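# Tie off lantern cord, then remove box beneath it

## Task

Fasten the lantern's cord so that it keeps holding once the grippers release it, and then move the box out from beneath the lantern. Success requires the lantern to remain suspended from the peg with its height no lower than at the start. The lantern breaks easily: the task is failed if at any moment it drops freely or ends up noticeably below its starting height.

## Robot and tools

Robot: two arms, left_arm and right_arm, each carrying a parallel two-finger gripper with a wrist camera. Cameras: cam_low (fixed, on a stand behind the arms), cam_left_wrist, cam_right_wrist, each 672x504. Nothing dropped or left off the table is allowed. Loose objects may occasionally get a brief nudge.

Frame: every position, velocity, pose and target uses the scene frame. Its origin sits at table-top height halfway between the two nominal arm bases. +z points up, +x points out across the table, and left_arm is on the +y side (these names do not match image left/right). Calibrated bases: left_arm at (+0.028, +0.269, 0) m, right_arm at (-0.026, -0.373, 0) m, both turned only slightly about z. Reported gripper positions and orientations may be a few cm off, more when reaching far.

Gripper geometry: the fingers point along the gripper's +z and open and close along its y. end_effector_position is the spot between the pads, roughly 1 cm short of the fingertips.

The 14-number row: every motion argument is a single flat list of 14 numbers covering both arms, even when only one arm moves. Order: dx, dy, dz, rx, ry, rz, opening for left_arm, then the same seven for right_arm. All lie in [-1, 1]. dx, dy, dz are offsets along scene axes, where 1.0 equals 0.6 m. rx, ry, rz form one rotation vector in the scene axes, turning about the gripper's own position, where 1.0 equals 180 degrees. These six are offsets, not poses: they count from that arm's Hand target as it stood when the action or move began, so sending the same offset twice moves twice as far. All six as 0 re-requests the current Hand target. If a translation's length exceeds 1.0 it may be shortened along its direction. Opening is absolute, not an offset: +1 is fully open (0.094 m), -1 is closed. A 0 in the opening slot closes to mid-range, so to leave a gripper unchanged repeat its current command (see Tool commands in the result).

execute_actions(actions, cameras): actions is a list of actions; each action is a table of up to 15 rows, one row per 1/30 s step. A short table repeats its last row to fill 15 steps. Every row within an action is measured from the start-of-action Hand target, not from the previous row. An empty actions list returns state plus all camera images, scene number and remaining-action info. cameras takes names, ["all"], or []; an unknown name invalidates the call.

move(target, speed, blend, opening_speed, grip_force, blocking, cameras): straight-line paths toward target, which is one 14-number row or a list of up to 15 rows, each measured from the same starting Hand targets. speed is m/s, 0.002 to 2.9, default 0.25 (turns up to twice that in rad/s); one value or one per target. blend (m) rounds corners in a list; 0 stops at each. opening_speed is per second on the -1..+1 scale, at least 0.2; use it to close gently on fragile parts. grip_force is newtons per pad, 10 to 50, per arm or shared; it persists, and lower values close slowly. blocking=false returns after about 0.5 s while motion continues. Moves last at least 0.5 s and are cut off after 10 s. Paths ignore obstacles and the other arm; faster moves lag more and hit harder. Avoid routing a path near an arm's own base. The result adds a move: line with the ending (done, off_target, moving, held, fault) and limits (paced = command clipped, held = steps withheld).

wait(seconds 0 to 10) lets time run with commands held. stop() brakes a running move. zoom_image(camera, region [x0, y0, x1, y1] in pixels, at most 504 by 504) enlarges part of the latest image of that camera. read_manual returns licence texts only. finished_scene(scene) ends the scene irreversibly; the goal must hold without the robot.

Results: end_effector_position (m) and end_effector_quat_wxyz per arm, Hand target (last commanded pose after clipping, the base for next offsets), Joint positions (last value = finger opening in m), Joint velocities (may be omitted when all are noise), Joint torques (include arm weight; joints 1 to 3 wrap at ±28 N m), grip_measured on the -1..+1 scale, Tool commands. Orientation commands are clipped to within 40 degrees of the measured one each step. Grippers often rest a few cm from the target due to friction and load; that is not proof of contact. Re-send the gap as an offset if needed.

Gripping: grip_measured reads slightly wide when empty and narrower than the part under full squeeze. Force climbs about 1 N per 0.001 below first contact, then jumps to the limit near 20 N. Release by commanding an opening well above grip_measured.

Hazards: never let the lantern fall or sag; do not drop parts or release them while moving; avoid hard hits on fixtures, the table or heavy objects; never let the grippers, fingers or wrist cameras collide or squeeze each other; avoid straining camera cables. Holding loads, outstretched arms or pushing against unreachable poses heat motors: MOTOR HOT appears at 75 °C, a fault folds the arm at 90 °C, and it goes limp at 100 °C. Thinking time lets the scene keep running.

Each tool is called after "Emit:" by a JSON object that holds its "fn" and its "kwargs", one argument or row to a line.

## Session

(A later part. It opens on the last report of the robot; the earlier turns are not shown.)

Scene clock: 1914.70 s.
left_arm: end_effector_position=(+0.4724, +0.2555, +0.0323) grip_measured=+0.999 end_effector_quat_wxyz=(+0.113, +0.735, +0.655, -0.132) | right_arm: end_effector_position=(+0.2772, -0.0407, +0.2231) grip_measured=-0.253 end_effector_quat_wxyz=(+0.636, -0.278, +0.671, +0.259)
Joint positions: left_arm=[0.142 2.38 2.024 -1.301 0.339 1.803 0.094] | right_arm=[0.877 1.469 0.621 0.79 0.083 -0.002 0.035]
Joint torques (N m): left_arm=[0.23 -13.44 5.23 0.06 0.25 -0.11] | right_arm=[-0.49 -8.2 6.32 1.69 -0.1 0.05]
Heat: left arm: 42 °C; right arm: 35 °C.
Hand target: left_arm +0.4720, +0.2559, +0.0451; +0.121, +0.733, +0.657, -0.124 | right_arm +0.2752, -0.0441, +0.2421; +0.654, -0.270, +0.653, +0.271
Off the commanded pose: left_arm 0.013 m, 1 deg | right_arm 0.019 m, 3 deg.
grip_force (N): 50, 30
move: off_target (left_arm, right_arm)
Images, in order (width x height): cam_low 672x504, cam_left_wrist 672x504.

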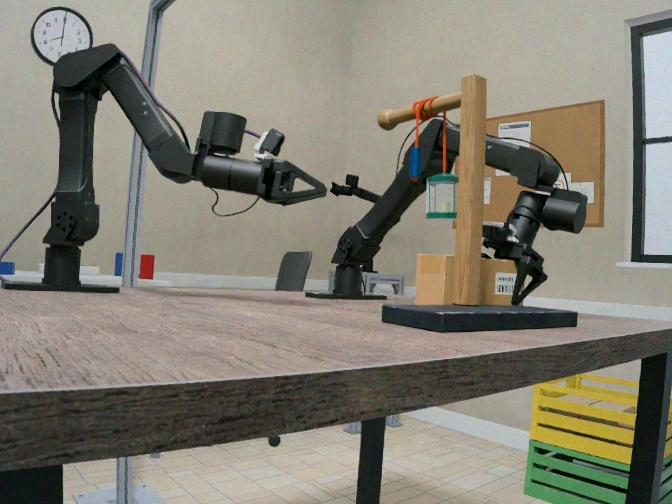

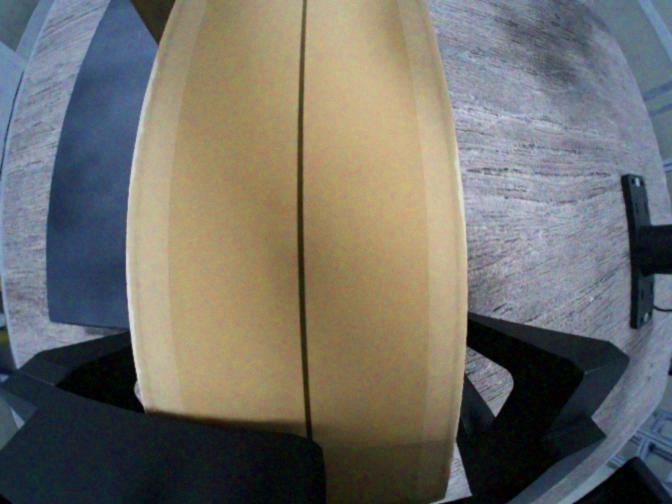

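Emit:
{"fn": "move", "kwargs": {
  "target": [
    [-0.003,0,0.0333,0,0,0,1.0, 0,0,0,0,0,0,-0.25],
    [-0.003,0,0.0333,0,0,0,0.3, 0,0,0,0,0,0,-0.25]
  ],
  "speed": 0.06,
  "opening_speed": 0.6,
  "grip_force": [20, 30],
  "cameras": ["cam_left_wrist"]
}}

Scene clock: 1935.10 s.
left_arm: end_effector_position=(+0.4720, +0.2555, +0.0396) grip_measured=+0.405 end_effector_quat_wxyz=(+0.113, +0.733, +0.657, -0.132) | right_arm: end_effector_position=(+0.2772, -0.0407, +0.2232) grip_measured=-0.253 end_effector_quat_wxyz=(+0.636, -0.278, +0.671, +0.259)
Joint positions: left_arm=[0.142 2.372 2.039 -1.323 0.339 1.797 0.066] | right_arm=[0.877 1.469 0.621 0.791 0.083 -0.002 0.035]
Joint torques (N m): left_arm=[0.24 -13.98 8.01 -0.32 0.23 0] | right_arm=[-0.5 -8.2 6.32 1.68 -0.1 0.05]
Heat: left arm: 41 °C; right arm: 35 °C.
Hand target: left_arm +0.4701, +0.2559, +0.0650; +0.121, +0.733, +0.657, -0.125 | right_arm +0.2752, -0.0441, +0.2422; +0.654, -0.270, +0.653, +0.271
Off the commanded pose: left_arm 0.026 m, 1 deg | right_arm 0.019 m, 3 deg.
grip_force (N): 20, 30
move: off_target (left_arm, right_arm); target 2's new opening was sent with left_arm's hand 0.026 m and 2 deg from that target
Images, in order (width x height): cam_left_wrist 672x504.

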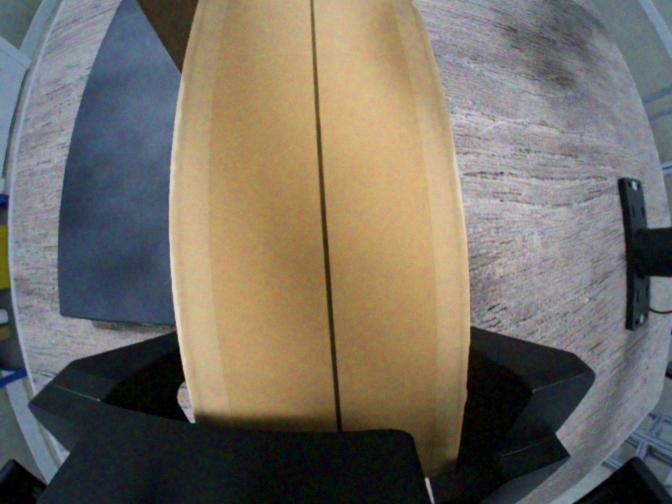

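Emit:
{"fn": "move", "kwargs": {
  "target": [
    [0.01,0.1,-0.0217,0,0,0,0.3, 0,0,0,0,0,0,-0.25],
    [-0.0417,0.1817,-0.0217,0,0,0.0278,0.3, 0,0,0,0,0,0,-0.25],
    [-0.1833,0.29,-0.0217,0,0,0.0889,0.3, 0,0,0,0,0,0,-0.25]
  ],
  "speed": 0.1,
  "blend": [0.02,0.02,0],
  "cameras": ["cam_low","cam_left_wrist","cam_right_wrist"]
}}

Emit:
{"fn": "zoom_image", "kwargs": {
  "camera": "cam_low",
  "region": [360, 60, 580, 340]
}}

Scene clock: 1950.63 s.
left_arm: end_effector_position=(+0.3695, +0.4334, +0.0385) grip_measured=+0.374 end_effector_quat_wxyz=(+0.138, +0.633, +0.754, -0.104) | right_arm: end_effector_position=(+0.2772, -0.0407, +0.2232) grip_measured=-0.253 end_effector_quat_wxyz=(+0.636, -0.278, +0.671, +0.259)
Joint positions: left_arm=[0.637 2.14 1.646 -1.208 0.323 2.016 0.065] | right_arm=[0.877 1.469 0.621 0.791 0.083 -0.002 0.035]
Joint torques (N m): left_arm=[0.4 -12.21 4.85 -0.35 0.16 0.11] | right_arm=[-0.47 -8.2 6.31 1.69 -0.11 0.05]
Heat: left arm: 41 °C; right arm: 35 °C.
Hand target: left_arm +0.3602, +0.4300, +0.0520; +0.137, +0.635, +0.753, -0.106 | right_arm +0.2752, -0.0441, +0.2422; +0.654, -0.270, +0.653, +0.271
Off the commanded pose: left_arm 0.017 m, 0 deg | right_arm 0.019 m, 3 deg.
grip_force (N): 20, 30
move: off_target (left_arm, right_arm)

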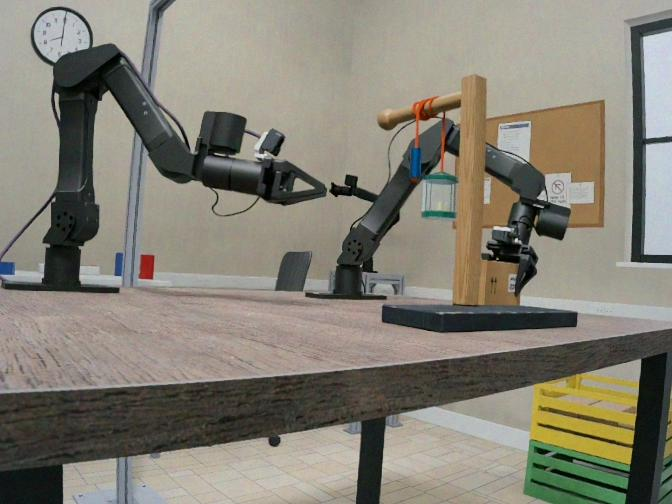

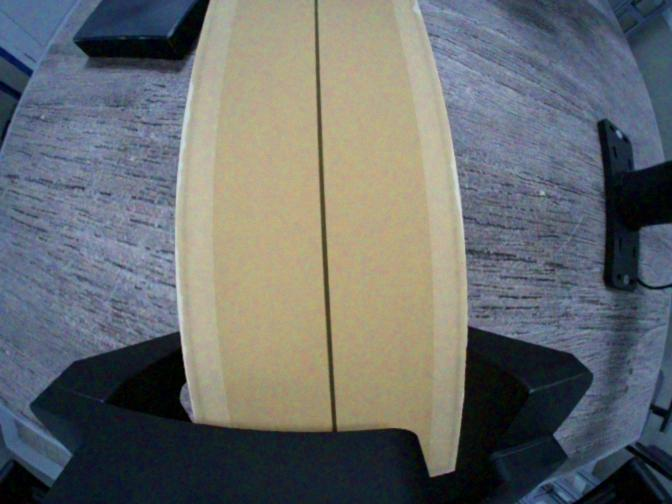

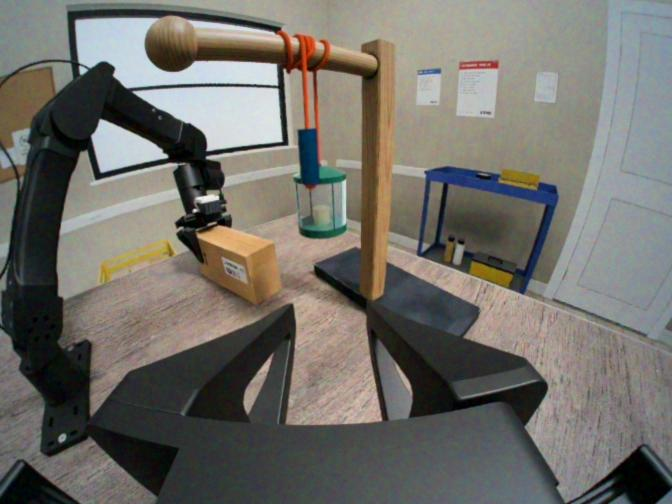

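Scaled by 1.800 from the camera's 672x504 image, which has a finer 960x720 frame.

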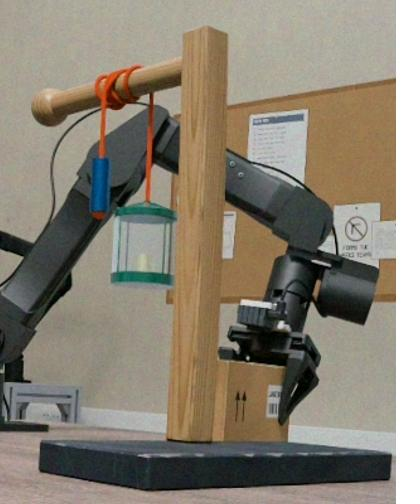

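Emit:
{"fn": "move", "kwargs": {
  "target": [
    [0,0,0,0,0,0,0.9, 0,0,0,0,0,0,-0.25],
    [-0.02,0.05,0.17,0,0,0,0.9, 0,0,0,0,0,0,-0.25]
  ],
  "speed": 0.12,
  "opening_speed": 0.8,
  "cameras": ["cam_low","cam_left_wrist","cam_right_wrist"]
}}

Emit:
{"fn": "zoom_image", "kwargs": {
  "camera": "cam_low",
  "region": [360, 60, 580, 340]
}}

Scene clock: 1966.13 s.
left_arm: end_effector_position=(+0.3578, +0.4647, +0.1368) grip_measured=+0.899 end_effector_quat_wxyz=(+0.147, +0.629, +0.761, -0.061) | right_arm: end_effector_position=(+0.2772, -0.0407, +0.2232) grip_measured=-0.253 end_effector_quat_wxyz=(+0.636, -0.278, +0.671, +0.259)
Joint positions: left_arm=[0.718 2.06 1.925 -1.498 0.315 2.071 0.089] | right_arm=[0.877 1.469 0.621 0.791 0.083 -0.002 0.035]
Joint torques (N m): left_arm=[0.5 -10.89 7.72 -0.42 0.2 0.12] | right_arm=[-0.49 -8.2 6.32 1.69 -0.11 0.05]
Heat: left arm: 40 °C; right arm: 35 °C.
Hand target: left_arm +0.3482, +0.4599, +0.1540; +0.137, +0.635, +0.753, -0.106 | right_arm +0.2752, -0.0441, +0.2422; +0.654, -0.270, +0.653, +0.271
Off the commanded pose: left_arm 0.020 m, 5 deg | right_arm 0.019 m, 3 deg.
joint sent to its limit (left arm) — joint 4 (wrist pitch), lower limit. The joint targets are off in orientation, not in position.
grip_force (N): 20, 30
move: off_target (left_arm, right_arm)

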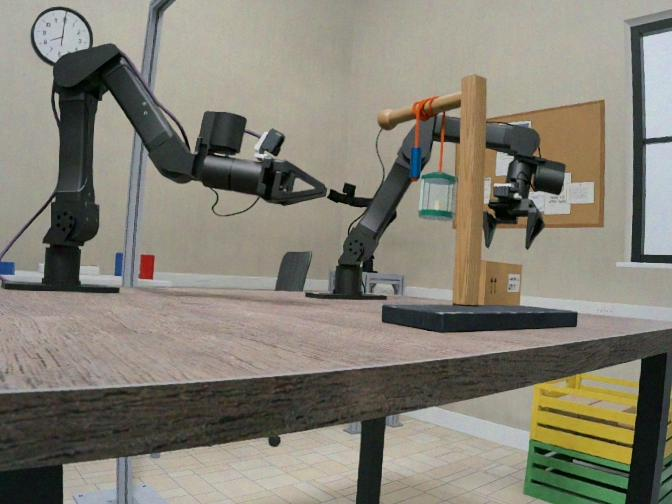

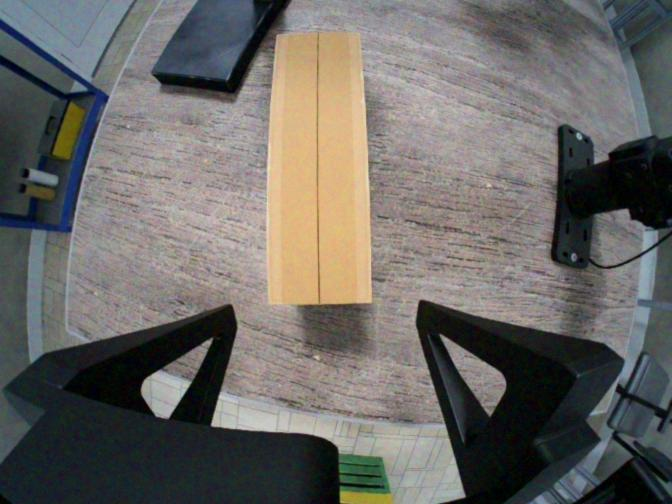

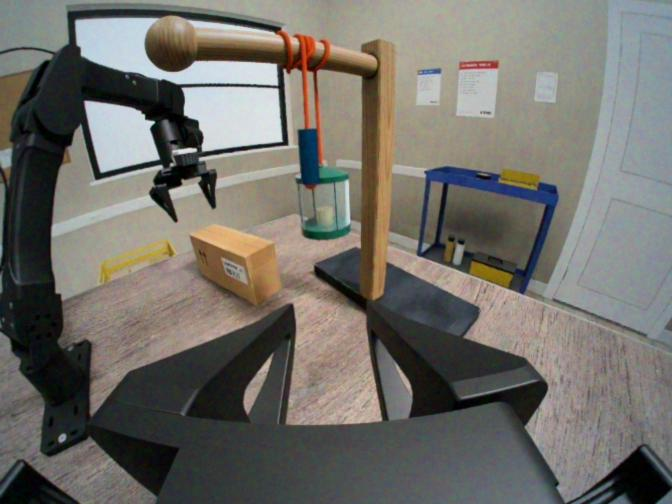

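Scaled by 1.800 from the camera's 672x504 image, which has a finer 960x720 frame.

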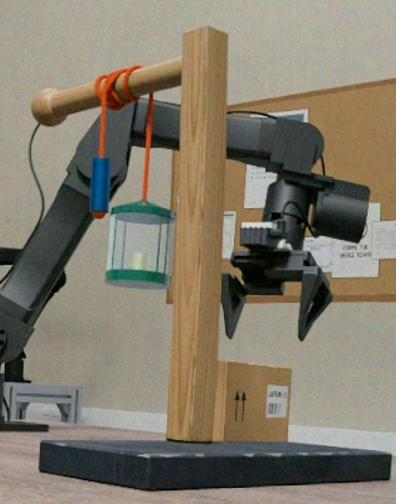

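Emit:
{"fn": "wait", "kwargs": {
  "seconds": 4,
  "cameras": ["cam_low","cam_right_wrist"]
}}

Emit:
{"fn": "zoom_image", "kwargs": {
  "camera": "cam_low",
  "region": [360, 60, 580, 340]
}}

Emit:
{"fn": "zoom_image", "kwargs": {
  "camera": "cam_right_wrist",
  "region": [210, 20, 400, 250]
}}

Scene clock: 1976.03 s.
left_arm: end_effector_position=(+0.3578, +0.4647, +0.1368) grip_measured=+0.899 end_effector_quat_wxyz=(+0.147, +0.629, +0.761, -0.061) | right_arm: end_effector_position=(+0.2772, -0.0407, +0.2232) grip_measured=-0.253 end_effector_quat_wxyz=(+0.636, -0.278, +0.671, +0.259)
Joint positions: left_arm=[0.718 2.06 1.925 -1.498 0.315 2.071 0.089] | right_arm=[0.877 1.469 0.621 0.791 0.083 -0.002 0.035]
Joint torques (N m): left_arm=[0.49 -10.91 7.79 -0.44 0.19 0.14] | right_arm=[-0.49 -8.2 6.32 1.68 -0.1 0.05]
Heat: left arm: 40 °C; right arm: 35 °C.
Hand target: left_arm +0.3482, +0.4599, +0.1540; +0.137, +0.634, +0.753, -0.106 | right_arm +0.2752, -0.0441, +0.2422; +0.654, -0.270, +0.653, +0.271
Tool commands: left_gripper/opening=+0.9 right_gripper/opening=-0.25
Off the commanded pose: left_arm 0.020 m, 5 deg | right_arm 0.019 m, 3 deg.
grip_force (N): 20, 30
wait: 4.00 s; at rest from the start
Images, in order (width x height): cam_low 672x504, cam_right_wrist 672x504.

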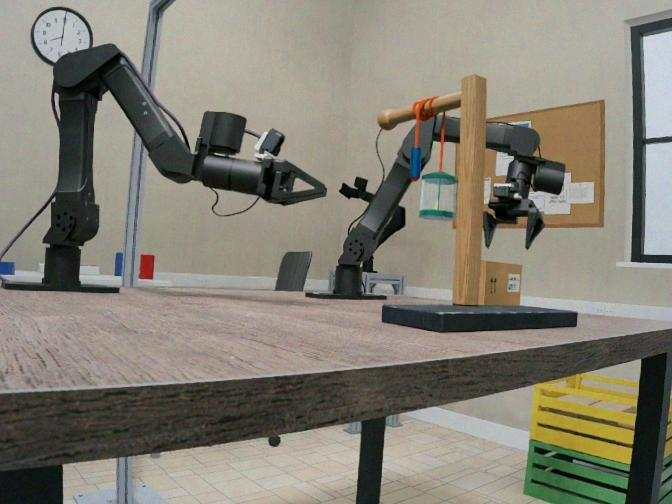

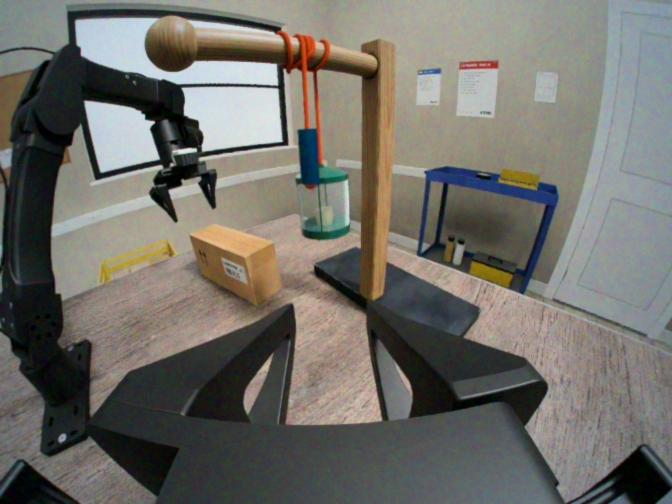

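Scaled by 1.800 from the camera's 672x504 image, which has a finer 960x720 frame.

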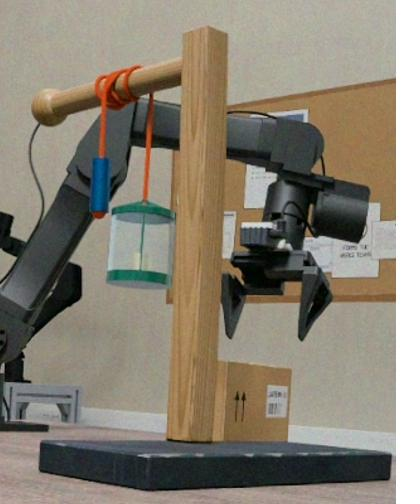

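Scaled by 2.191 from the camera's 672x504 image, which has a finer 960x720 frame.

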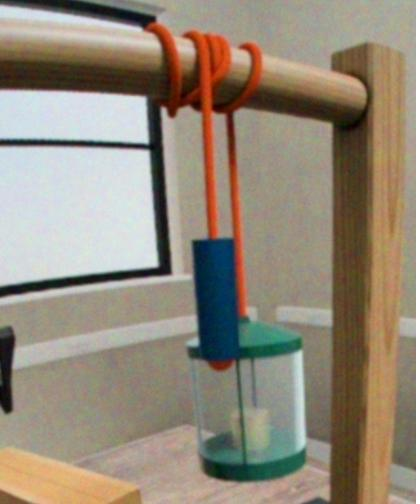

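Emit:
{"fn": "finished_scene", "kwargs": {
  "scene": 2
}}

The scene is finished: the task was done.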